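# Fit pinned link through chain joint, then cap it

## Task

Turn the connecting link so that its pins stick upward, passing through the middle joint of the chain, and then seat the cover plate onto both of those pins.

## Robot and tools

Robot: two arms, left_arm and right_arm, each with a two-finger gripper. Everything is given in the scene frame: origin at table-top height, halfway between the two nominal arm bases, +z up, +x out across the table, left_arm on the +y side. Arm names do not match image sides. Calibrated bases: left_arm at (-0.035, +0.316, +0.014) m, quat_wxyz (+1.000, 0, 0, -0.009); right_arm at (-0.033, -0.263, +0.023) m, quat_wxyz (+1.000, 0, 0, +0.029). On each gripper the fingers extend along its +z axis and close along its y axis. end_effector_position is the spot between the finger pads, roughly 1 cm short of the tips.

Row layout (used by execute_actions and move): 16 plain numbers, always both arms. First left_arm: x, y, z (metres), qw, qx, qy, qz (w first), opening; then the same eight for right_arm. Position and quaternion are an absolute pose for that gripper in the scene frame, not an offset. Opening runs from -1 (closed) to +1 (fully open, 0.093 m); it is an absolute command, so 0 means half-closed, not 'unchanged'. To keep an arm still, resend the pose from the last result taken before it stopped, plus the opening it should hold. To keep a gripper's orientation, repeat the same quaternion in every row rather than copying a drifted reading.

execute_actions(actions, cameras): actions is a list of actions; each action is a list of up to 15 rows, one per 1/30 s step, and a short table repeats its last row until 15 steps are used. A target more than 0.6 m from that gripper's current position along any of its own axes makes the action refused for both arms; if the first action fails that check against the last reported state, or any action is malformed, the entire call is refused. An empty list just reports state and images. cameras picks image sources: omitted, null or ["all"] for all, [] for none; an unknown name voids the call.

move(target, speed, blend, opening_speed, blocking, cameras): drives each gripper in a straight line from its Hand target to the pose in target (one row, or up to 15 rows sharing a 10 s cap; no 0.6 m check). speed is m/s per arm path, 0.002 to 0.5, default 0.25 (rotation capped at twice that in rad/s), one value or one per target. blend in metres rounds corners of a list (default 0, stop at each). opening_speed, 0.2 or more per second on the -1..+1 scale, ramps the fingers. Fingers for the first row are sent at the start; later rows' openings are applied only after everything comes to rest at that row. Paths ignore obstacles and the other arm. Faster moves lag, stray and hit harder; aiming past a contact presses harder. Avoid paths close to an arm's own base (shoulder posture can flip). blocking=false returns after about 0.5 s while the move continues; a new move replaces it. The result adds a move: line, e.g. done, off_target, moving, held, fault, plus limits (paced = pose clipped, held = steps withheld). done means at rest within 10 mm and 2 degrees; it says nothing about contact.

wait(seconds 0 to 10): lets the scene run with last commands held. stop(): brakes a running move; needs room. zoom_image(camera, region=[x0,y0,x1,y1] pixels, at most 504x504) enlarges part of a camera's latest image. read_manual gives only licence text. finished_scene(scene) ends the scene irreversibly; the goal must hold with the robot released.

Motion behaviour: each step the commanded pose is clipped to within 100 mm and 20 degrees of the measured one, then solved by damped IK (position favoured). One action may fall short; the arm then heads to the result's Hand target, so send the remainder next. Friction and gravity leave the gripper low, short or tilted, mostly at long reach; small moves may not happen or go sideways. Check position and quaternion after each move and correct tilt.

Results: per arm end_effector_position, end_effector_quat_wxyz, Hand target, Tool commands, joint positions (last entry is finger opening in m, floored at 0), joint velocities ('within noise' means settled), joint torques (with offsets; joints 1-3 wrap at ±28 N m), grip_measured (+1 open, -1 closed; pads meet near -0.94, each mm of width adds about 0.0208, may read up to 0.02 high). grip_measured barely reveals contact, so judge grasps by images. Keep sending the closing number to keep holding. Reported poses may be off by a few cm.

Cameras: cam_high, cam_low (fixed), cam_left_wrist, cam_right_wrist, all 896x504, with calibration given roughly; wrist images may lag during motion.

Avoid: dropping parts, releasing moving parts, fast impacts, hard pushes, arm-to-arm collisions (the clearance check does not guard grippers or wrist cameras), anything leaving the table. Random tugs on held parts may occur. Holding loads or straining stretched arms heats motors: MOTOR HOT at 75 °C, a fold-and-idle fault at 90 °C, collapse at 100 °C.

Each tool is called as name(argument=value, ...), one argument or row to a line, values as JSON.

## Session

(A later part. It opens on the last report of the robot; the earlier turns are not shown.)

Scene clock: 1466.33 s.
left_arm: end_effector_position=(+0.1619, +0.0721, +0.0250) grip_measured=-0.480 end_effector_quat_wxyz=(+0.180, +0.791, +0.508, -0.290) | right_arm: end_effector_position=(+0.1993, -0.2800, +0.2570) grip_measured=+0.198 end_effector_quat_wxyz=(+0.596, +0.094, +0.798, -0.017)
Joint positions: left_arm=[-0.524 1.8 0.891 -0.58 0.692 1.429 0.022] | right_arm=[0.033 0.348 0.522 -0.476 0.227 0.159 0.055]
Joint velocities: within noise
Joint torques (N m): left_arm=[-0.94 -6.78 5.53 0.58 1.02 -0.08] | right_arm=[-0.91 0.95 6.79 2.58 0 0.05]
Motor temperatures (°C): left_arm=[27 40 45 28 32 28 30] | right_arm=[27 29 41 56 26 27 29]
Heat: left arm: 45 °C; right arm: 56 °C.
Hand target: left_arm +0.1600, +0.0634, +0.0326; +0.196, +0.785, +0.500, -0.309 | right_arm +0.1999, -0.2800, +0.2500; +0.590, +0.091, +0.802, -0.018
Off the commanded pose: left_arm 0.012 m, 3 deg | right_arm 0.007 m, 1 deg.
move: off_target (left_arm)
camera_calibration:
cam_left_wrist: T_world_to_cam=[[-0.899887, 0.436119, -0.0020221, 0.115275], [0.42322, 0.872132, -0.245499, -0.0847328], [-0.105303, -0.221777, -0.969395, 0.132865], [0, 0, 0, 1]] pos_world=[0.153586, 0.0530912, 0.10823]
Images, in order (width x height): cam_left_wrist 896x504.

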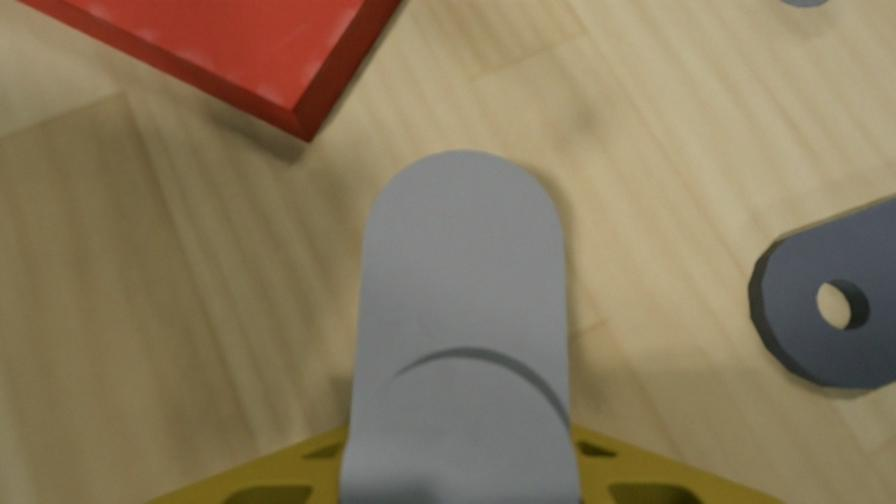

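move(
  target=[0.1600,0.0630,0.0295,0.1969,0.7847,0.4999,-0.3091,-0.8,0.2000,-0.2800,0.2500,0.590,0.091,0.802,-0.018,0.2],
  speed=0.03,
  cameras=["cam_left_wrist"],
)

zoom_image(
  camera="cam_left_wrist",
  region=[250, 100, 650, 500],
)

Scene clock: 1481.77 s.
left_arm: end_effector_position=(+0.1621, +0.0720, +0.0225) grip_measured=-0.480 end_effector_quat_wxyz=(+0.180, +0.791, +0.508, -0.289) | right_arm: end_effector_position=(+0.1993, -0.2800, +0.2570) grip_measured=+0.198 end_effector_quat_wxyz=(+0.596, +0.094, +0.798, -0.017)
Joint positions: left_arm=[-0.524 1.807 0.887 -0.568 0.692 1.429 0.022] | right_arm=[0.033 0.348 0.522 -0.476 0.227 0.159 0.055]
Joint velocities: within noise
Joint torques (N m): left_arm=[-0.94 -6.74 5.42 0.54 1.02 -0.07] | right_arm=[-0.95 1.01 6.76 2.58 0 -0.01]
Motor temperatures (°C): left_arm=[27 40 45 28 32 28 30] | right_arm=[27 29 41 56 26 27 29]
Heat: left arm: 45 °C; right arm: 56 °C.
Hand target: left_arm +0.1600, +0.0634, +0.0295; +0.196, +0.785, +0.500, -0.309 | right_arm +0.1999, -0.2800, +0.2500; +0.590, +0.091, +0.802, -0.018
Off the commanded pose: left_arm 0.012 m, 3 deg | right_arm 0.007 m, 1 deg.
move: off_target (left_arm)
camera_calibration:
cam_left_wrist: T_world_to_cam=[[-0.899884, 0.436118, -0.00316186, 0.115547], [0.423461, 0.871987, -0.245598, -0.0853702], [-0.104353, -0.222349, -0.969367, 0.130246], [0, 0, 0, 1]] pos_world=[0.153721, 0.0530098, 0.105655]
Images, in order (width x height): cam_left_wrist 896x504.

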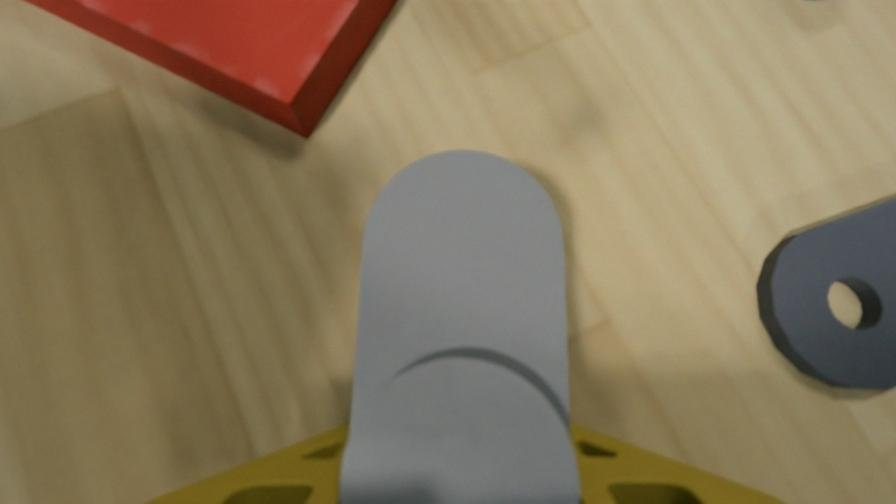

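Scaled by 1.260 from the camera's 896x504 image, which has a finer 1280x720 frame.

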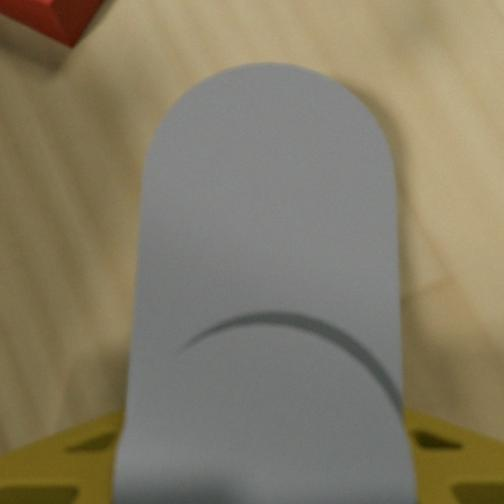

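move(
  target=[0.1600,0.0630,0.0265,0.1969,0.7847,0.4999,-0.3091,-0.8,0.2000,-0.2800,0.2500,0.590,0.091,0.802,-0.018,0.2],
  speed=0.03,
  cameras=["cam_left_wrist"],
)

Scene clock: 1488.70 s.
left_arm: end_effector_position=(+0.1629, +0.0708, +0.0222) grip_measured=-0.480 end_effector_quat_wxyz=(+0.183, +0.790, +0.507, -0.291) | right_arm: end_effector_position=(+0.1993, -0.2800, +0.2570) grip_measured=+0.198 end_effector_quat_wxyz=(+0.596, +0.094, +0.798, -0.017)
Joint positions: left_arm=[-0.524 1.811 0.887 -0.56 0.697 1.427 0.022] | right_arm=[0.033 0.348 0.522 -0.476 0.227 0.159 0.055]
Joint velocities: within noise
Joint torques (N m): left_arm=[-0.95 -6.39 5.03 0.59 0.97 -0.05] | right_arm=[-0.84 1.03 6.91 2.57 0.08 0.05]
Motor temperatures (°C): left_arm=[27 40 45 28 33 28 30] | right_arm=[27 29 41 56 26 27 29]
Heat: left arm: 45 °C; right arm: 56 °C.
Hand target: left_arm +0.1601, +0.0633, +0.0266; +0.196, +0.785, +0.500, -0.309 | right_arm +0.1999, -0.2800, +0.2500; +0.590, +0.091, +0.802, -0.018
Off the commanded pose: left_arm 0.009 m, 3 deg | right_arm 0.007 m, 1 deg.
move: off_target (left_arm)
camera_calibration:
cam_left_wrist: T_world_to_cam=[[-0.900476, 0.434862, -0.00621363, 0.117038], [0.422412, 0.871117, -0.250447, -0.0844216], [-0.103497, -0.228146, -0.96811, 0.130012], [0, 0, 0, 1]] pos_world=[0.154507, 0.0523073, 0.10545]
Images, in order (width x height): cam_left_wrist 896x504.

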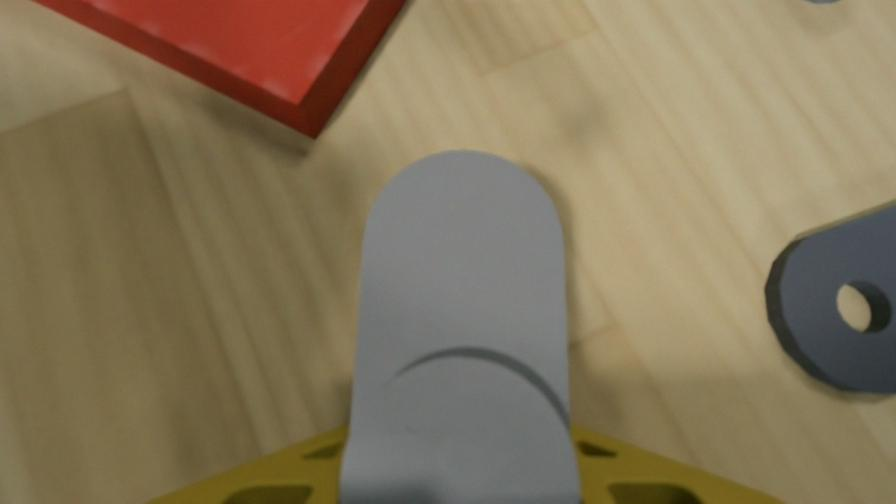

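move(
  target=[
    [0.1600,0.0630,0.0275,0.1969,0.7847,0.4999,-0.3091,-0.1,0.2000,-0.2800,0.2500,0.590,0.091,0.802,-0.018,0.2],
    [0.1630,0.0680,0.1500,0.1969,0.7847,0.4999,-0.3091,-0.1,0.2000,-0.2800,0.2500,0.590,0.091,0.802,-0.018,0.2],
  ],
  speed=0.1,
  opening_speed=0.4,
  cameras=["cam_left_wrist","cam_high"],
)

Scene clock: 1504.27 s.
left_arm: end_effector_position=(+0.1594, +0.0695, +0.1384) grip_measured=-0.102 end_effector_quat_wxyz=(+0.180, +0.783, +0.507, -0.311) | right_arm: end_effector_position=(+0.1993, -0.2800, +0.2570) grip_measured=+0.198 end_effector_quat_wxyz=(+0.596, +0.094, +0.798, -0.017)
Joint positions: left_arm=[-0.518 1.628 1.173 -1.058 0.734 1.436 0.04] | right_arm=[0.033 0.348 0.522 -0.476 0.227 0.159 0.055]
Joint velocities: within noise
Joint torques (N m): left_arm=[0.23 -7.47 8.36 0.32 0.68 0.09] | right_arm=[-1.16 1.2 6.8 2.55 0.03 -0.03]
Motor temperatures (°C): left_arm=[27 40 44 28 32 28 30] | right_arm=[27 29 41 56 26 27 29]
Heat: left arm: 44 °C; right arm: 56 °C.
Hand target: left_arm +0.1627, +0.0680, +0.1498; +0.197, +0.785, +0.500, -0.309 | right_arm +0.1999, -0.2800, +0.2500; +0.590, +0.091, +0.802, -0.018
Off the commanded pose: left_arm 0.012 m, 2 deg | right_arm 0.007 m, 1 deg.
move: off_target (left_arm)
camera_calibration:
cam_left_wrist: T_world_to_cam=[[-0.898693, 0.438085, 0.0207892, 0.110943], [0.414813, 0.864431, -0.284059, -0.0463982], [-0.142413, -0.246658, -0.958581, 0.248033], [0, 0, 0, 1]] pos_world=[0.154273, 0.0526849, 0.222273]
Images, in order (width x height): cam_high 896x504, cam_left_wrist 896x504.

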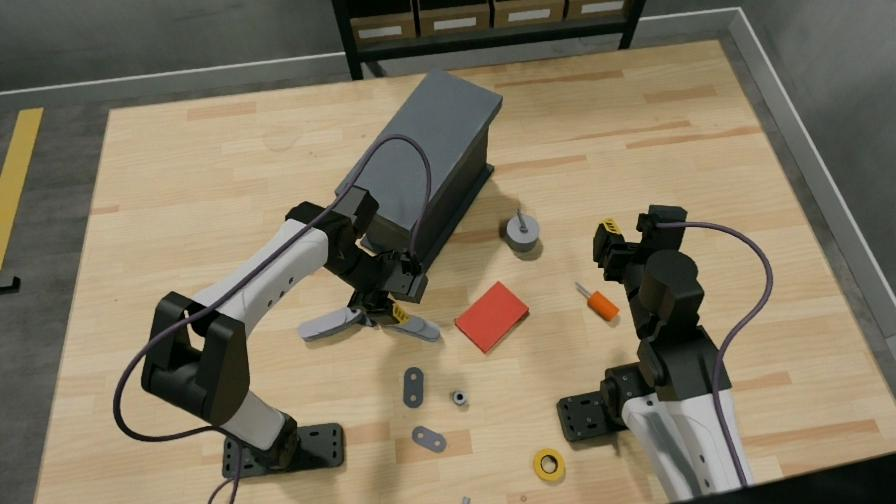

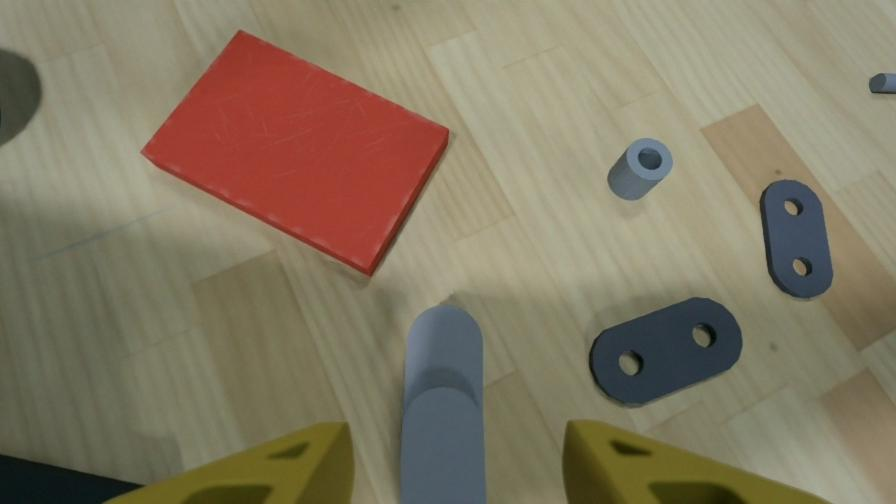

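move(
  target=[
    [0.1600,0.1200,0.2100,0.2053,0.5880,0.7663,-0.1576,-0.1,0.2000,-0.2800,0.2500,0.590,0.091,0.802,-0.018,0.2],
    [0.1300,0.2700,0.2100,0.2053,0.5880,0.7663,-0.1576,-0.1,0.2000,-0.2800,0.2500,0.590,0.091,0.802,-0.018,0.2],
  ],
  speed=0.25,
  blend=[0.04,0],
  cameras=["cam_left_wrist","cam_high"],
)

zoom_image(
  camera="cam_high",
  region=[280, 250, 480, 400],
)

Scene clock: 1515.77 s.
left_arm: end_effector_position=(+0.1287, +0.2706, +0.2043) grip_measured=-0.102 end_effector_quat_wxyz=(+0.199, +0.586, +0.770, -0.151) | right_arm: end_effector_position=(+0.1993, -0.2800, +0.2570) grip_measured=+0.198 end_effector_quat_wxyz=(+0.596, +0.094, +0.798, -0.017)
Joint positions: left_arm=[0.248 1.098 1.111 -1.561 0.506 1.526 0.04] | right_arm=[0.033 0.348 0.522 -0.476 0.227 0.159 0.055]
Joint velocities: within noise
Joint torques (N m): left_arm=[0.29 -1.58 7.88 0.23 0.59 0.08] | right_arm=[-0.85 0.88 6.74 2.57 0.01 0.01]
Motor temperatures (°C): left_arm=[27 39 45 28 32 28 29] | right_arm=[27 29 41 56 26 27 29]
Heat: left arm: 45 °C; right arm: 56 °C.
Hand target: left_arm +0.1302, +0.2698, +0.2095; +0.208, +0.587, +0.768, -0.152 | right_arm +0.1999, -0.2800, +0.2500; +0.590, +0.091, +0.802, -0.018
Off the commanded pose: left_arm 0.006 m, 1 deg | right_arm 0.007 m, 1 deg.
joint sent to its limit (left arm) — joint 4 (wrist pitch), lower limit. The joint targets still meet the commanded pose.
move: done
camera_calibration:
cam_left_wrist: T_world_to_cam=[[-0.968987, -0.246971, -0.00838551, 0.194214], [-0.246096, 0.967518, -0.057838, -0.177834], [0.0223974, -0.0539806, -0.998291, 0.29122], [0, 0, 0, 1]] pos_world=[0.137904, 0.235743, 0.282065]
Images, in order (width x height): cam_high 896x504, cam_left_wrist 896x504.

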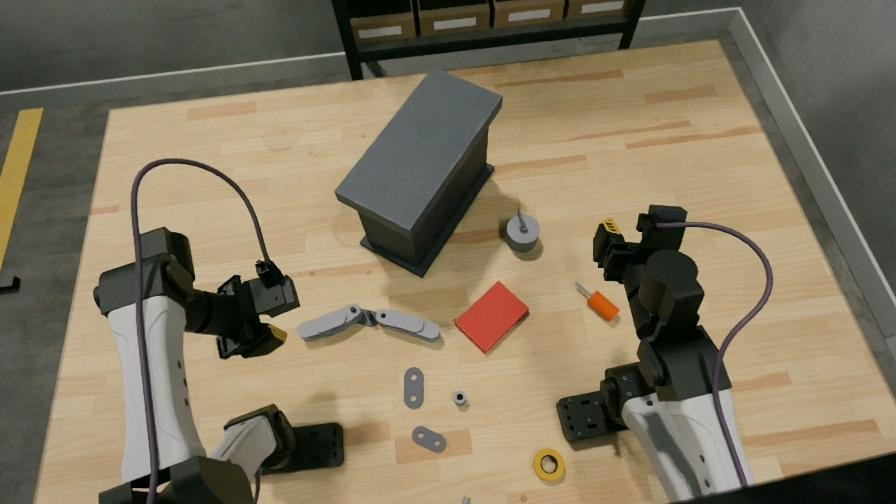

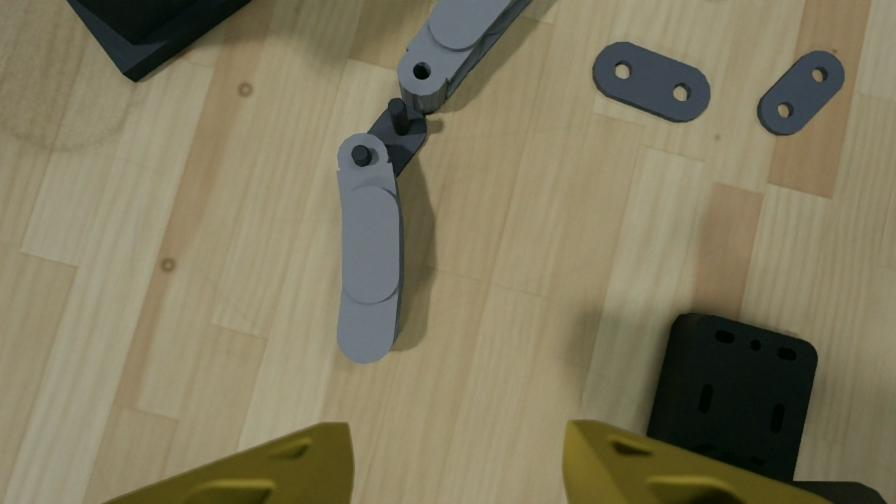

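Scaled by 2.520 from the camera's 896x504 image, which has a finer 1280x720 frame.

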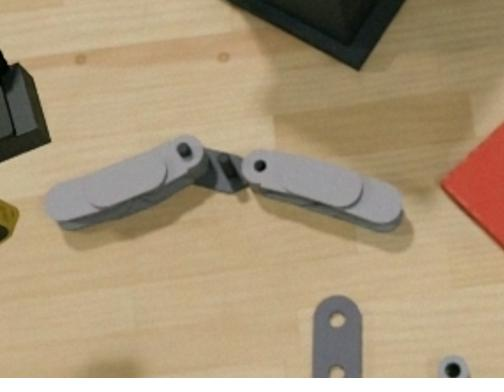

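move(
  target=[
    [0.1302,0.2698,0.2095,0.2053,0.5880,0.7663,-0.1576,-0.1,0.1800,-0.0800,0.2200,0.2183,-0.5190,0.8146,0.1391,0.1],
    [0.1302,0.2698,0.2095,0.2053,0.5880,0.7663,-0.1576,-0.1,0.1600,0.0600,0.1400,0.2183,-0.5190,0.8146,0.1391,0.1],
  ],
  speed=0.25,
  blend=[0.04,0],
  cameras=["cam_right_wrist","cam_high"],
)

Scene clock: 1543.93 s.
left_arm: end_effector_position=(+0.1285, +0.2704, +0.2044) grip_measured=-0.102 end_effector_quat_wxyz=(+0.200, +0.587, +0.770, -0.152) | right_arm: end_effector_position=(+0.1583, +0.0579, +0.1398) grip_measured=+0.102 end_effector_quat_wxyz=(+0.215, -0.522, +0.813, +0.142)
Joint positions: left_arm=[0.248 1.098 1.111 -1.562 0.507 1.528 0.04] | right_arm=[0.94 1.522 1.083 -0.616 -0.077 -0.122 0.05]
Joint velocities: within noise
Joint torques (N m): left_arm=[0.23 -1.35 7.8 0.23 0.59 0.09] | right_arm=[0.29 -6.46 8.77 1.68 0.16 0.21]
Motor temperatures (°C): left_arm=[27 36 46 27 32 28 29] | right_arm=[27 29 42 55 26 27 29]
Heat: left arm: 46 °C; right arm: 55 °C.
Hand target: left_arm +0.1304, +0.2696, +0.2091; +0.207, +0.587, +0.767, -0.154 | right_arm +0.1600, +0.0600, +0.1400; +0.218, -0.519, +0.815, +0.139
Off the commanded pose: left_arm 0.005 m, 1 deg | right_arm 0.003 m, 1 deg.
joint sent to its limit (left arm) — joint 4 (wrist pitch), lower limit. The joint targets still meet the commanded pose.
move: done
camera_calibration:
cam_right_wrist: T_world_to_cam=[[0.919051, -0.394018, 0.00972874, -0.126255], [-0.393527, -0.918721, -0.0329908, 0.154508], [0.021937, 0.0264917, -0.999408, 0.219516], [0, 0, 0, 1]] pos_world=[0.172022, 0.0863875, 0.225712]
Images, in order (width x height): cam_high 896x504, cam_right_wrist 896x504.

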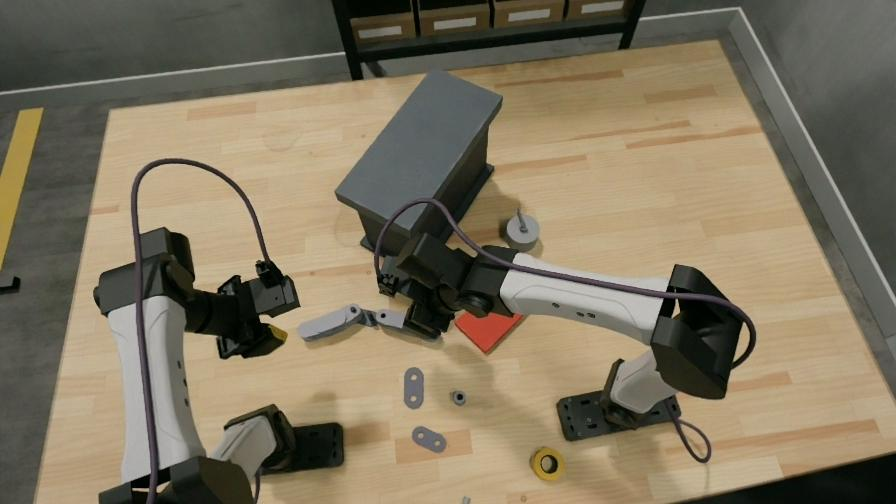

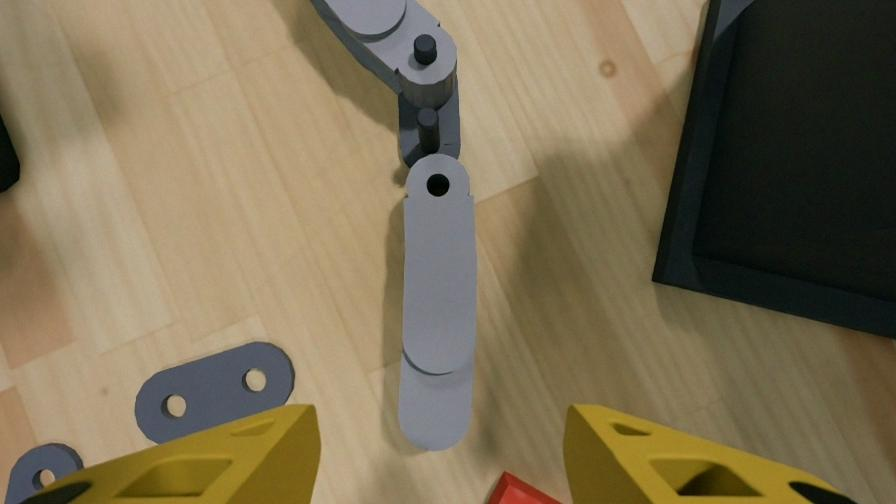

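move(
  target=[0.1302,0.2698,0.2095,0.2053,0.5880,0.7663,-0.1576,-0.1,0.1650,0.0830,0.0800,0.2183,-0.5190,0.8146,0.1391,0.1],
  speed=0.15,
  cameras=["cam_right_wrist"],
)

Scene clock: 1563.17 s.
left_arm: end_effector_position=(+0.1285, +0.2704, +0.2044) grip_measured=-0.102 end_effector_quat_wxyz=(+0.200, +0.587, +0.770, -0.152) | right_arm: end_effector_position=(+0.1669, +0.0844, +0.0857) grip_measured=+0.102 end_effector_quat_wxyz=(+0.222, -0.520, +0.812, +0.145)
Joint positions: left_arm=[0.248 1.098 1.111 -1.562 0.507 1.528 0.04] | right_arm=[0.963 1.679 1.011 -0.37 -0.064 -0.099 0.05]
Joint velocities: within noise
Joint torques (N m): left_arm=[0.23 -1.29 7.8 0.24 0.58 0.09] | right_arm=[0.51 -7.77 6.91 1.67 0.2 0.18]
Motor temperatures (°C): left_arm=[27 35 46 27 32 28 28] | right_arm=[27 32 43 51 26 27 29]
Heat: left arm: 46 °C; right arm: 51 °C.
Hand target: left_arm +0.1304, +0.2696, +0.2091; +0.207, +0.587, +0.767, -0.154 | right_arm +0.1650, +0.0829, +0.0800; +0.218, -0.519, +0.815, +0.139
Off the commanded pose: left_arm 0.005 m, 1 deg | right_arm 0.006 m, 1 deg.
joint sent to its limit (left arm) — joint 4 (wrist pitch), lower limit. The joint targets still meet the commanded pose.
move: done
camera_calibration:
cam_right_wrist: T_world_to_cam=[[0.917702, -0.397082, 0.0122325, -0.122968], [-0.396105, -0.916932, -0.0483308, 0.182082], [0.0304077, 0.0395079, -0.998756, 0.161911], [0, 0, 0, 1]] pos_world=[0.180048, 0.111732, 0.172014]
Images, in order (width x height): cam_right_wrist 896x504.

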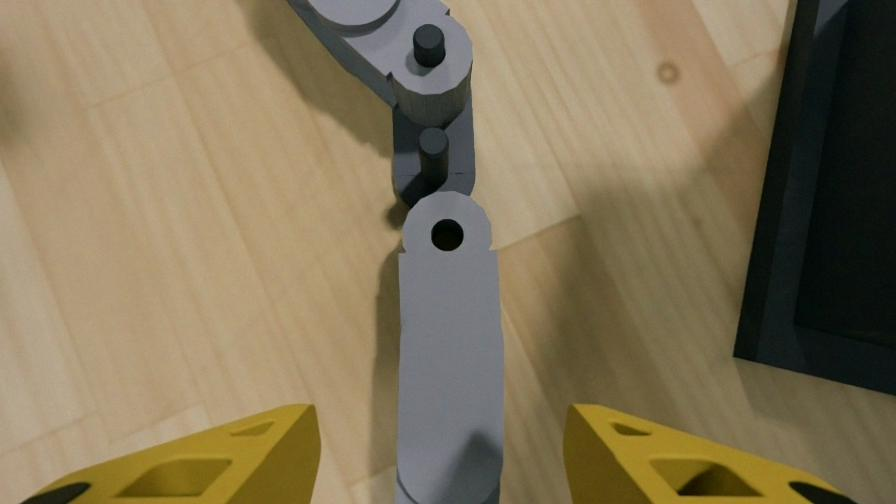

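move(
  target=[0.1302,0.2698,0.2095,0.2053,0.5880,0.7663,-0.1576,-0.1,0.1675,0.0815,0.0350,0.2183,-0.5190,0.8146,0.1391,0.1],
  speed=0.08,
  cameras=["cam_right_wrist"],
)

Scene clock: 1574.83 s.
left_arm: end_effector_position=(+0.1285, +0.2704, +0.2044) grip_measured=-0.102 end_effector_quat_wxyz=(+0.200, +0.587, +0.770, -0.152) | right_arm: end_effector_position=(+0.1678, +0.0857, +0.0424) grip_measured=+0.102 end_effector_quat_wxyz=(+0.224, -0.519, +0.812, +0.146)
Joint positions: left_arm=[0.248 1.098 1.111 -1.562 0.507 1.528 0.04] | right_arm=[0.963 1.769 0.918 -0.181 -0.063 -0.099 0.05]
Joint velocities: within noise
Joint torques (N m): left_arm=[0.23 -1.36 7.87 0.24 0.58 0.1] | right_arm=[-0.54 -7.69 5.93 1.69 0.08 0.1]
Motor temperatures (°C): left_arm=[27 35 47 27 31 28 28] | right_arm=[27 33 42 49 26 27 29]
Heat: left arm: 47 °C; right arm: 49 °C.
Hand target: left_arm +0.1304, +0.2696, +0.2091; +0.207, +0.587, +0.767, -0.154 | right_arm +0.1674, +0.0814, +0.0351; +0.218, -0.519, +0.815, +0.139
Off the commanded pose: left_arm 0.005 m, 1 deg | right_arm 0.008 m, 1 deg.
joint sent to its limit (left arm) — joint 4 (wrist pitch), lower limit. The joint targets still meet the commanded pose.
move: done
camera_calibration:
cam_right_wrist: T_world_to_cam=[[0.917463, -0.397609, 0.0130027, -0.122665], [-0.396458, -0.916533, -0.0528145, 0.181718], [0.0329169, 0.0433003, -0.99852, 0.117851], [0, 0, 0, 1]] pos_world=[0.180705, 0.112674, 0.128869]
Images, in order (width x height): cam_right_wrist 896x504.

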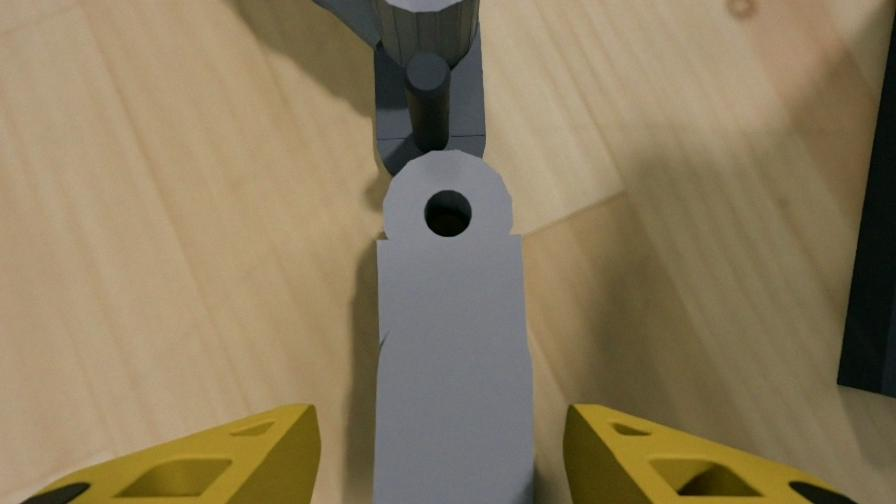

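move(
  target=[0.1302,0.2698,0.2095,0.2053,0.5880,0.7663,-0.1576,-0.1,0.1705,0.0800,0.0210,0.2183,-0.5190,0.8146,0.1391,0.1],
  speed=0.05,
  cameras=["cam_right_wrist"],
)

Scene clock: 1590.67 s.
left_arm: end_effector_position=(+0.1285, +0.2704, +0.2044) grip_measured=-0.102 end_effector_quat_wxyz=(+0.200, +0.587, +0.770, -0.152) | right_arm: end_effector_position=(+0.1706, +0.0855, +0.0295) grip_measured=+0.102 end_effector_quat_wxyz=(+0.226, -0.518, +0.812, +0.145)
Joint positions: left_arm=[0.248 1.098 1.111 -1.562 0.507 1.528 0.04] | right_arm=[0.957 1.804 0.897 -0.122 -0.063 -0.102 0.05]
Joint velocities: within noise
Joint torques (N m): left_arm=[0.23 -1.37 7.83 0.25 0.58 0.08] | right_arm=[-0.81 -7.5 5.76 1.7 0.07 0.02]
Motor temperatures (°C): left_arm=[27 34 47 27 31 28 28] | right_arm=[27 34 40 49 26 27 29]
Heat: left arm: 47 °C; right arm: 49 °C.
Hand target: left_arm +0.1304, +0.2696, +0.2091; +0.207, +0.587, +0.767, -0.154 | right_arm +0.1704, +0.0800, +0.0212; +0.218, -0.519, +0.815, +0.139
Off the commanded pose: left_arm 0.005 m, 1 deg | right_arm 0.010 m, 1 deg.
joint sent to its limit (left arm) — joint 4 (wrist pitch), lower limit. The joint targets still meet the commanded pose.
move: done
camera_calibration:
cam_right_wrist: T_world_to_cam=[[0.916283, -0.400236, 0.0154038, -0.12476], [-0.398872, -0.915308, -0.0557917, 0.182335], [0.036429, 0.0449768, -0.998324, 0.104185], [0, 0, 0, 1]] pos_world=[0.183248, 0.112273, 0.116105]
Images, in order (width x height): cam_right_wrist 896x504.

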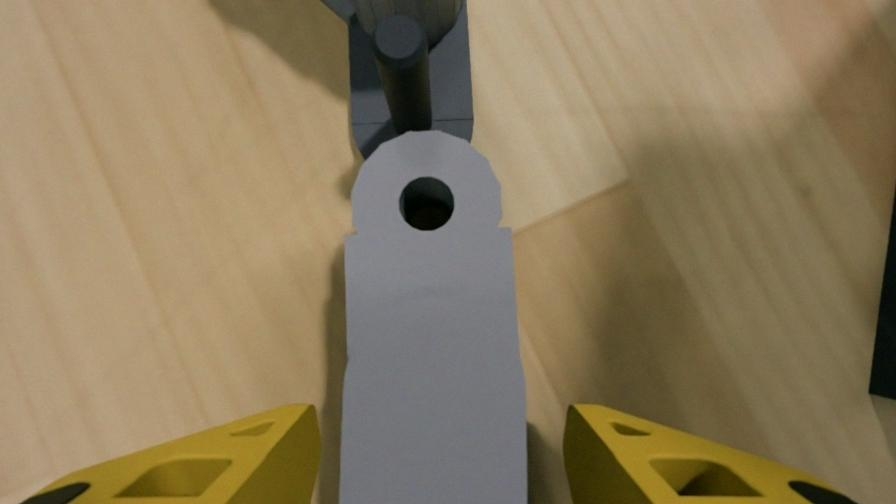

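move(
  target=[0.1302,0.2698,0.2095,0.2053,0.5880,0.7663,-0.1576,-0.1,0.1690,0.0805,0.0215,0.2183,-0.5190,0.8146,0.1391,-0.8],
  speed=0.03,
  opening_speed=0.4,
  cameras=["cam_right_wrist"],
)

Scene clock: 1599.07 s.
left_arm: end_effector_position=(+0.1285, +0.2704, +0.2044) grip_measured=-0.102 end_effector_quat_wxyz=(+0.200, +0.587, +0.770, -0.152) | right_arm: end_effector_position=(+0.1707, +0.0857, +0.0297) grip_measured=-0.466 end_effector_quat_wxyz=(+0.227, -0.518, +0.812, +0.145)
Joint positions: left_arm=[0.248 1.098 1.111 -1.562 0.507 1.528 0.04] | right_arm=[0.957 1.804 0.897 -0.121 -0.063 -0.102 0.023]
Joint velocities: within noise
Joint torques (N m): left_arm=[0.23 -1.39 7.92 0.26 0.59 0.09] | right_arm=[-0.21 -7.88 5.7 1.68 0.06 0.1]
Motor temperatures (°C): left_arm=[27 34 47 27 31 28 28] | right_arm=[27 34 40 48 26 27 29]
Heat: left arm: 47 °C; right arm: 48 °C.
Hand target: left_arm +0.1304, +0.2696, +0.2091; +0.207, +0.587, +0.767, -0.154 | right_arm +0.1690, +0.0805, +0.0217; +0.218, -0.519, +0.815, +0.139
Off the commanded pose: left_arm 0.005 m, 1 deg | right_arm 0.010 m, 1 deg.
joint sent to its limit (left arm) — joint 4 (wrist pitch), lower limit. The joint targets still meet the commanded pose.
move: done
camera_calibration:
cam_right_wrist: T_world_to_cam=[[0.916273, -0.400251, 0.0155674, -0.124798], [-0.398838, -0.915253, -0.0569224, 0.182601], [0.0370313, 0.0459477, -0.998257, 0.104126], [0, 0, 0, 1]] pos_world=[0.183321, 0.112391, 0.116281]
Images, in order (width x height): cam_right_wrist 896x504.

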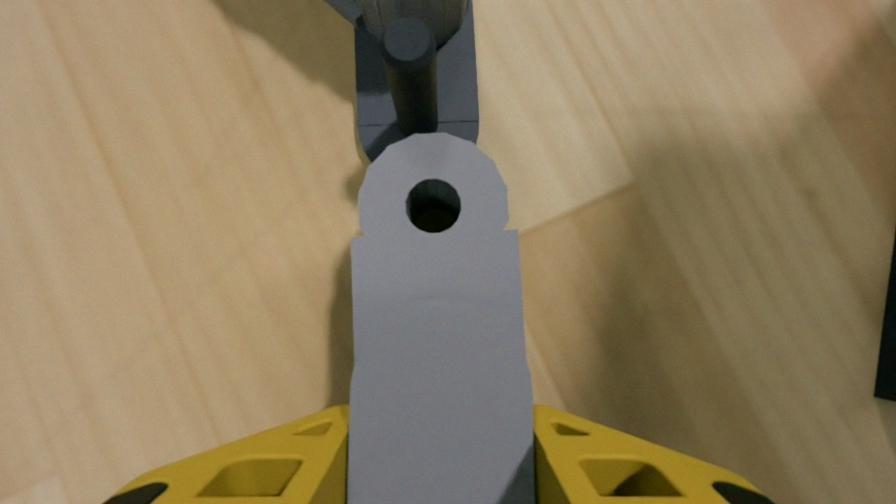

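move(
  target=[
    [0.1302,0.2698,0.2095,0.2053,0.5880,0.7663,-0.1576,-0.1,0.1690,0.0805,0.0900,0.2183,-0.5190,0.8146,0.1391,-0.8],
  ],
  speed=0.08,
  cameras=["cam_right_wrist"],
)

zoom_image(
  camera="cam_right_wrist",
  region=[280, 60, 600, 320],
)

Scene clock: 1611.23 s.
left_arm: end_effector_position=(+0.1285, +0.2704, +0.2044) grip_measured=-0.102 end_effector_quat_wxyz=(+0.200, +0.587, +0.770, -0.152) | right_arm: end_effector_position=(+0.1571, +0.0637, +0.0610) grip_measured=-0.466 end_effector_quat_wxyz=(+0.174, -0.524, +0.825, +0.120)
Joint positions: left_arm=[0.248 1.098 1.111 -1.562 0.507 1.528 0.04] | right_arm=[0.957 1.705 0.987 -0.431 -0.063 -0.102 0.023]
Joint velocities: within noise
Joint torques (N m): left_arm=[0.2 -1.39 7.86 0.24 0.57 0.09] | right_arm=[-0.38 -11.7 10.89 1.69 0.06 0.11]
Motor temperatures (°C): left_arm=[27 34 47 26 31 28 28] | right_arm=[27 35 40 48 26 27 30]
Heat: left arm: 47 °C; right arm: 48 °C.
Hand target: left_arm +0.1304, +0.2696, +0.2091; +0.207, +0.587, +0.767, -0.154 | right_arm +0.1682, +0.0793, +0.0903; +0.218, -0.519, +0.815, +0.139
Off the commanded pose: left_arm 0.005 m, 1 deg | right_arm 0.036 m, 6 deg.
joint sent to its limit (left arm) — joint 4 (wrist pitch), lower limit. The joint targets still meet the commanded pose.
move: off_target (right_arm)
camera_calibration:
cam_right_wrist: T_world_to_cam=[[0.916713, -0.399542, -0.00178945, -0.120648], [-0.398654, -0.914957, 0.0626786, 0.151513], [-0.02668, -0.0567449, -0.998032, 0.153401], [0, 0, 0, 1]] pos_world=[0.175093, 0.0991289, 0.143386]
Images, in order (width x height): cam_right_wrist 896x504.

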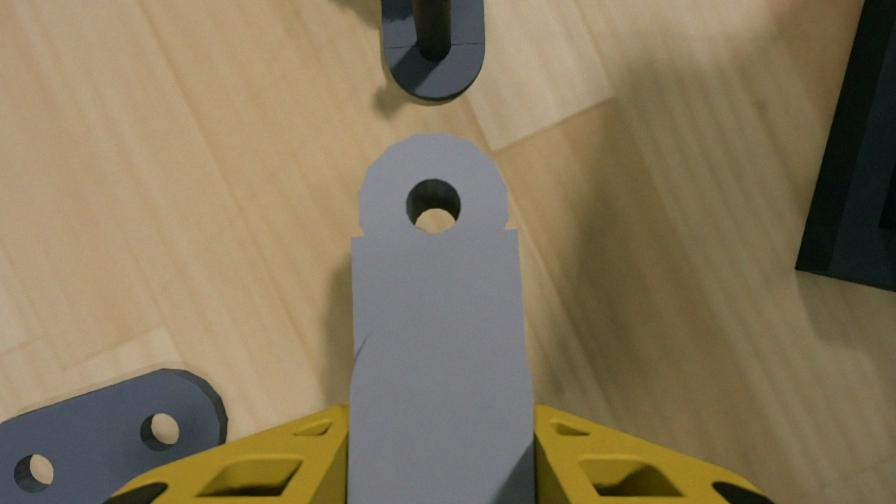

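Scaled by 1.575 from the camera's 896x504 image, which has a finer 1280x720 frame.

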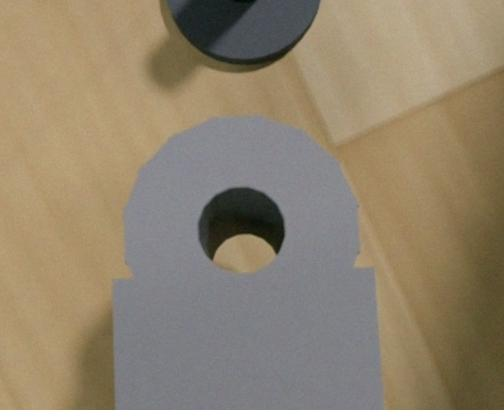

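move(
  target=[
    [0.1302,0.2698,0.2095,0.2053,0.5880,0.7663,-0.1576,-0.1,0.1690,0.0805,0.1300,0.2183,-0.5190,0.8146,0.1391,-0.8],
    [0.1302,0.2698,0.2095,0.2053,0.5880,0.7663,-0.1576,-0.1,0.1740,0.0980,0.0900,0.2183,-0.5190,0.8146,0.1391,-0.8],
  ],
  speed=0.1,
  cameras=["cam_right_wrist"],
)

zoom_image(
  camera="cam_right_wrist",
  region=[280, 60, 600, 320],
)

Scene clock: 1620.47 s.
left_arm: end_effector_position=(+0.1285, +0.2704, +0.2044) grip_measured=-0.102 end_effector_quat_wxyz=(+0.200, +0.587, +0.770, -0.152) | right_arm: end_effector_position=(+0.1697, +0.0876, +0.0827) grip_measured=-0.466 end_effector_quat_wxyz=(+0.195, -0.522, +0.820, +0.130)
Joint positions: left_arm=[0.248 1.098 1.111 -1.562 0.507 1.528 0.04] | right_arm=[0.962 1.735 1.095 -0.461 -0.061 -0.099 0.023]
Joint velocities: within noise
Joint torques (N m): left_arm=[0.28 -1.39 7.88 0.24 0.58 0.1] | right_arm=[0.54 -9.06 8.1 2.01 0.11 0.22]
Motor temperatures (°C): left_arm=[27 34 47 26 31 28 28] | right_arm=[27 36 42 47 26 27 30]
Heat: left arm: 47 °C; right arm: 47 °C.
Hand target: left_arm +0.1304, +0.2696, +0.2091; +0.207, +0.587, +0.767, -0.154 | right_arm +0.1737, +0.0976, +0.0904; +0.218, -0.519, +0.815, +0.139
Off the commanded pose: left_arm 0.005 m, 1 deg | right_arm 0.013 m, 3 deg.
joint sent to its limit (left arm) — joint 4 (wrist pitch), lower limit. The joint targets still meet the commanded pose.
move: off_target (right_arm)
camera_calibration:
cam_right_wrist: T_world_to_cam=[[0.917102, -0.39862, 0.00517317, -0.123383], [-0.398652, -0.916985, 0.0146291, 0.181194], [-0.00108773, -0.0154787, -0.99988, 0.168975], [0, 0, 0, 1]] pos_world=[0.185572, 0.119585, 0.166942]
Images, in order (width x height): cam_right_wrist 896x504.

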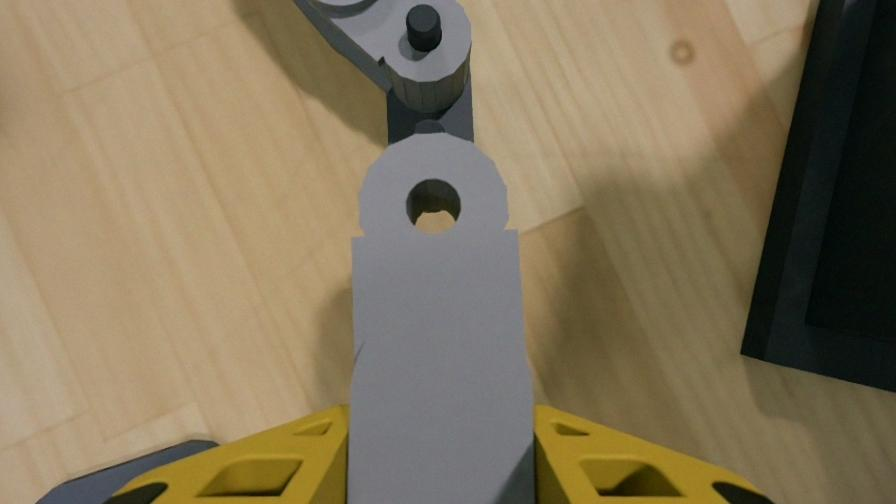

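Scaled by 1.575 from the camera's 896x504 image, which has a finer 1280x720 frame.

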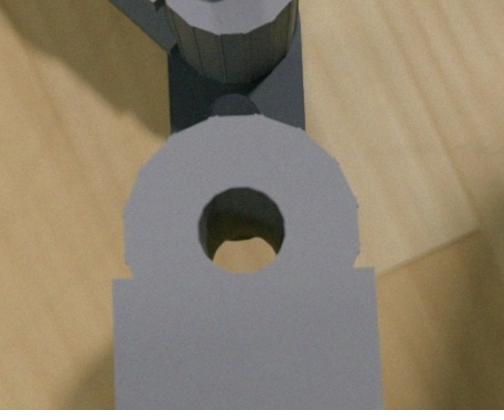

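move(
  target=[0.1302,0.2698,0.2095,0.2053,0.5880,0.7663,-0.1576,-0.1,0.1800,0.1150,0.0850,0.2431,-0.5145,0.8076,0.1549,-0.8],
  speed=0.06,
  cameras=["cam_right_wrist"],
)

zoom_image(
  camera="cam_right_wrist",
  region=[280, 60, 600, 320],
)

Scene clock: 1643.63 s.
left_arm: end_effector_position=(+0.1285, +0.2704, +0.2044) grip_measured=-0.102 end_effector_quat_wxyz=(+0.200, +0.587, +0.770, -0.152) | right_arm: end_effector_position=(+0.1771, +0.1064, +0.0807) grip_measured=-0.466 end_effector_quat_wxyz=(+0.223, -0.518, +0.813, +0.147)
Joint positions: left_arm=[0.248 1.098 1.111 -1.562 0.507 1.528 0.04] | right_arm=[0.971 1.771 1.095 -0.357 -0.061 -0.089 0.023]
Joint velocities: within noise
Joint torques (N m): left_arm=[0.25 -1.36 7.88 0.25 0.57 0.08] | right_arm=[0.55 -9.17 7.27 2.18 0.09 0.17]
Motor temperatures (°C): left_arm=[27 33 47 26 31 28 28] | right_arm=[27 39 42 47 26 27 31]
Heat: left arm: 47 °C; right arm: 47 °C.
Hand target: left_arm +0.1304, +0.2696, +0.2091; +0.207, +0.587, +0.767, -0.154 | right_arm +0.1798, +0.1147, +0.0853; +0.243, -0.515, +0.808, +0.155
Off the commanded pose: left_arm 0.005 m, 1 deg | right_arm 0.010 m, 3 deg.
joint sent to its limit (left arm) — joint 4 (wrist pitch), lower limit. The joint targets still meet the commanded pose.
move: off_target (right_arm)
camera_calibration:
cam_right_wrist: T_world_to_cam=[[0.916682, -0.399497, 0.00984247, -0.122885], [-0.398488, -0.915663, -0.0526256, 0.20665], [0.0300362, 0.0443189, -0.998566, 0.15535], [0, 0, 0, 1]] pos_world=[0.190328, 0.133245, 0.167212]
Images, in order (width x height): cam_right_wrist 896x504.

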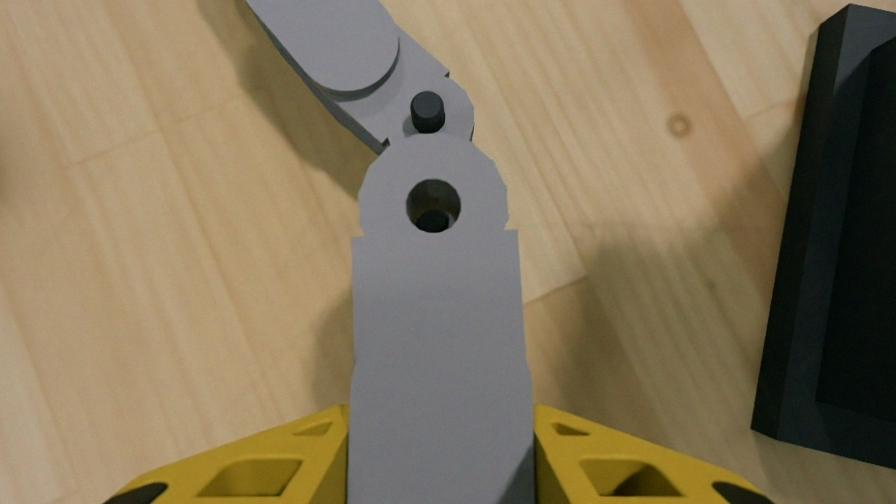

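Scaled by 1.575 from the camera's 896x504 image, which has a finer 1280x720 frame.

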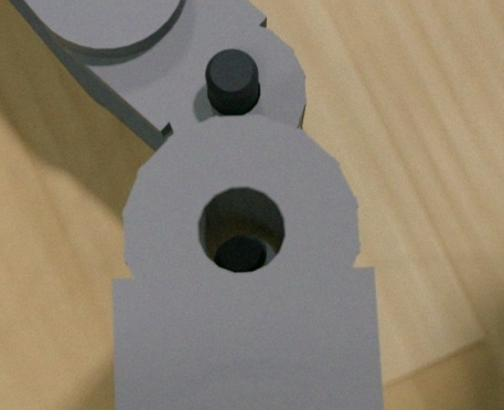

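move(
  target=[0.1302,0.2698,0.2095,0.2053,0.5880,0.7663,-0.1576,-0.1,0.1798,0.1165,0.0690,0.2431,-0.5145,0.8076,0.1549,-0.8],
  speed=0.05,
  cameras=["cam_right_wrist"],
)

zoom_image(
  camera="cam_right_wrist",
  region=[330, 100, 530, 300],
)

Scene clock: 1655.80 s.
left_arm: end_effector_position=(+0.1285, +0.2704, +0.2044) grip_measured=-0.102 end_effector_quat_wxyz=(+0.200, +0.587, +0.770, -0.152) | right_arm: end_effector_position=(+0.1786, +0.1088, +0.0664) grip_measured=-0.466 end_effector_quat_wxyz=(+0.227, -0.516, +0.812, +0.149)
Joint positions: left_arm=[0.248 1.098 1.111 -1.562 0.507 1.528 0.04] | right_arm=[0.971 1.801 1.065 -0.287 -0.061 -0.086 0.023]
Joint velocities: within noise
Joint torques (N m): left_arm=[0.21 -1.36 7.83 0.26 0.58 0.1] | right_arm=[0.85 -8.9 7.24 2.11 0.18 0.18]
Motor temperatures (°C): left_arm=[27 33 47 26 31 28 28] | right_arm=[27 38 42 48 26 27 31]
Heat: left arm: 47 °C; right arm: 48 °C.
Hand target: left_arm +0.1304, +0.2696, +0.2091; +0.207, +0.587, +0.767, -0.154 | right_arm +0.1797, +0.1163, +0.0692; +0.243, -0.515, +0.808, +0.155
Off the commanded pose: left_arm 0.005 m, 1 deg | right_arm 0.008 m, 2 deg.
joint sent to its limit (left arm) — joint 4 (wrist pitch), lower limit. The joint targets still meet the commanded pose.
move: done
camera_calibration:
cam_right_wrist: T_world_to_cam=[[0.915862, -0.401372, 0.00983768, -0.122765], [-0.40007, -0.914405, -0.0617035, 0.209471], [0.0337616, 0.0525761, -0.998046, 0.13929], [0, 0, 0, 1]] pos_world=[0.191536, 0.134944, 0.153151]
Images, in order (width x height): cam_right_wrist 896x504.

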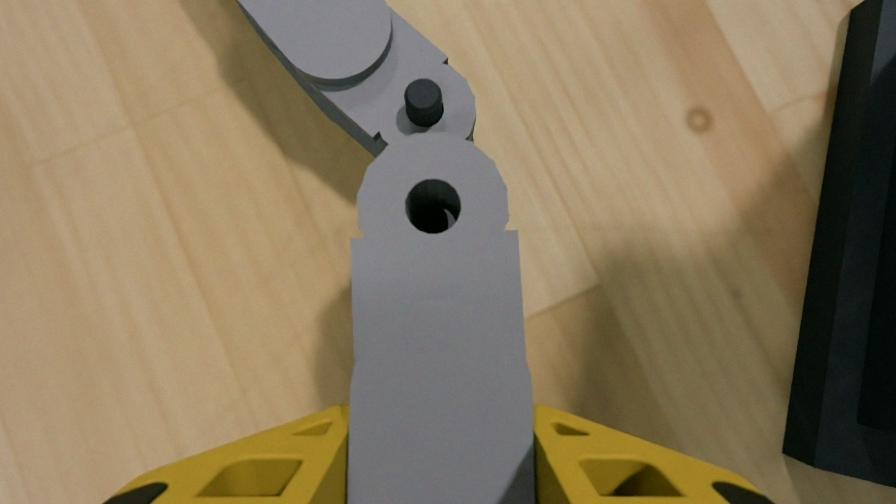

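Scaled by 2.520 from the camera's 896x504 image, which has a finer 1280x720 frame.

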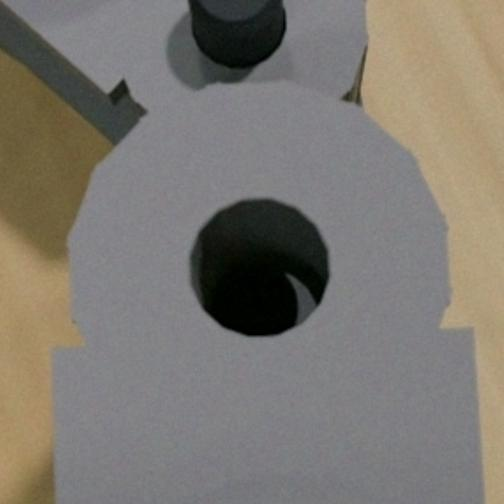

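move(
  target=[0.1302,0.2698,0.2095,0.2053,0.5880,0.7663,-0.1576,-0.1,0.1785,0.1185,0.0665,0.2431,-0.5145,0.8076,0.1549,-0.8],
  speed=0.05,
  cameras=["cam_right_wrist"],
)

zoom_image(
  camera="cam_right_wrist",
  region=[330, 100, 530, 300],
)

Scene clock: 1672.33 s.
left_arm: end_effector_position=(+0.1285, +0.2704, +0.2044) grip_measured=-0.102 end_effector_quat_wxyz=(+0.200, +0.587, +0.770, -0.152) | right_arm: end_effector_position=(+0.1766, +0.1115, +0.0632) grip_measured=-0.466 end_effector_quat_wxyz=(+0.227, -0.517, +0.812, +0.149)
Joint positions: left_arm=[0.248 1.098 1.111 -1.562 0.507 1.528 0.04] | right_arm=[0.979 1.812 1.065 -0.277 -0.058 -0.081 0.023]
Joint velocities: within noise
Joint torques (N m): left_arm=[0.27 -1.39 7.84 0.25 0.59 0.09] | right_arm=[0.62 -9.25 7.16 2.17 0.13 0.18]
Motor temperatures (°C): left_arm=[27 33 47 26 31 28 28] | right_arm=[27 39 41 47 26 27 31]
Heat: left arm: 47 °C; right arm: 47 °C.
Hand target: left_arm +0.1304, +0.2696, +0.2091; +0.207, +0.587, +0.767, -0.154 | right_arm +0.1784, +0.1183, +0.0667; +0.243, -0.515, +0.808, +0.155
Off the commanded pose: left_arm 0.005 m, 1 deg | right_arm 0.008 m, 2 deg.
joint sent to its limit (left arm) — joint 4 (wrist pitch), lower limit. The joint targets still meet the commanded pose.
move: done
camera_calibration:
cam_right_wrist: T_world_to_cam=[[0.916817, -0.399181, 0.0100622, -0.12032], [-0.397908, -0.915421, -0.0606119, 0.21057], [0.0334062, 0.0515662, -0.998111, 0.136148], [0, 0, 0, 1]] pos_world=[0.189551, 0.137709, 0.149865]
Images, in order (width x height): cam_right_wrist 896x504.

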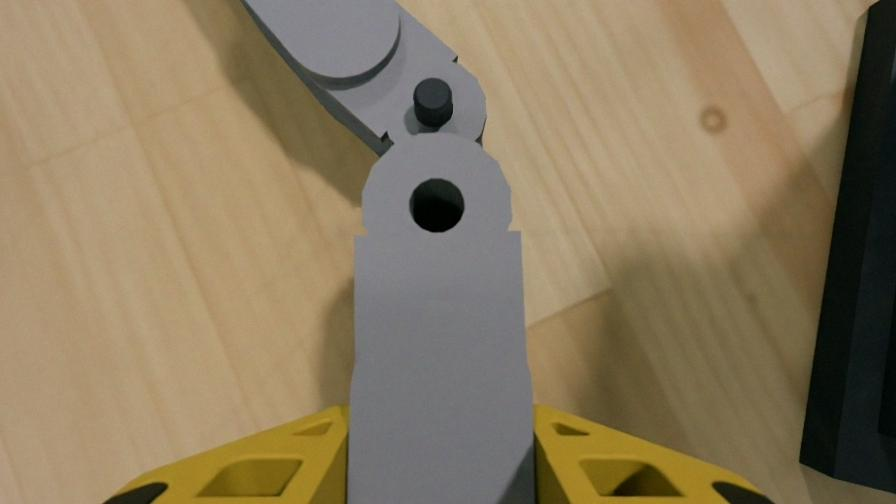

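Scaled by 2.520 from the camera's 896x504 image, which has a finer 1280x720 frame.

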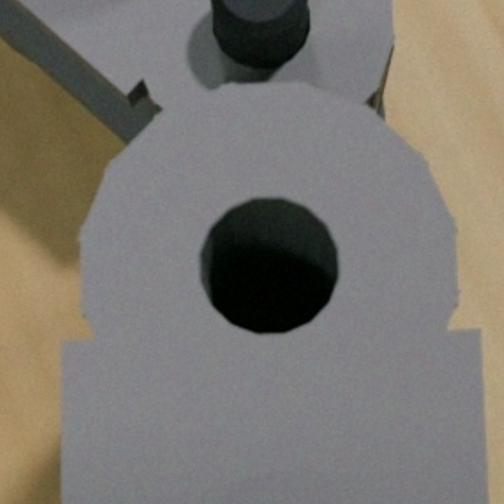

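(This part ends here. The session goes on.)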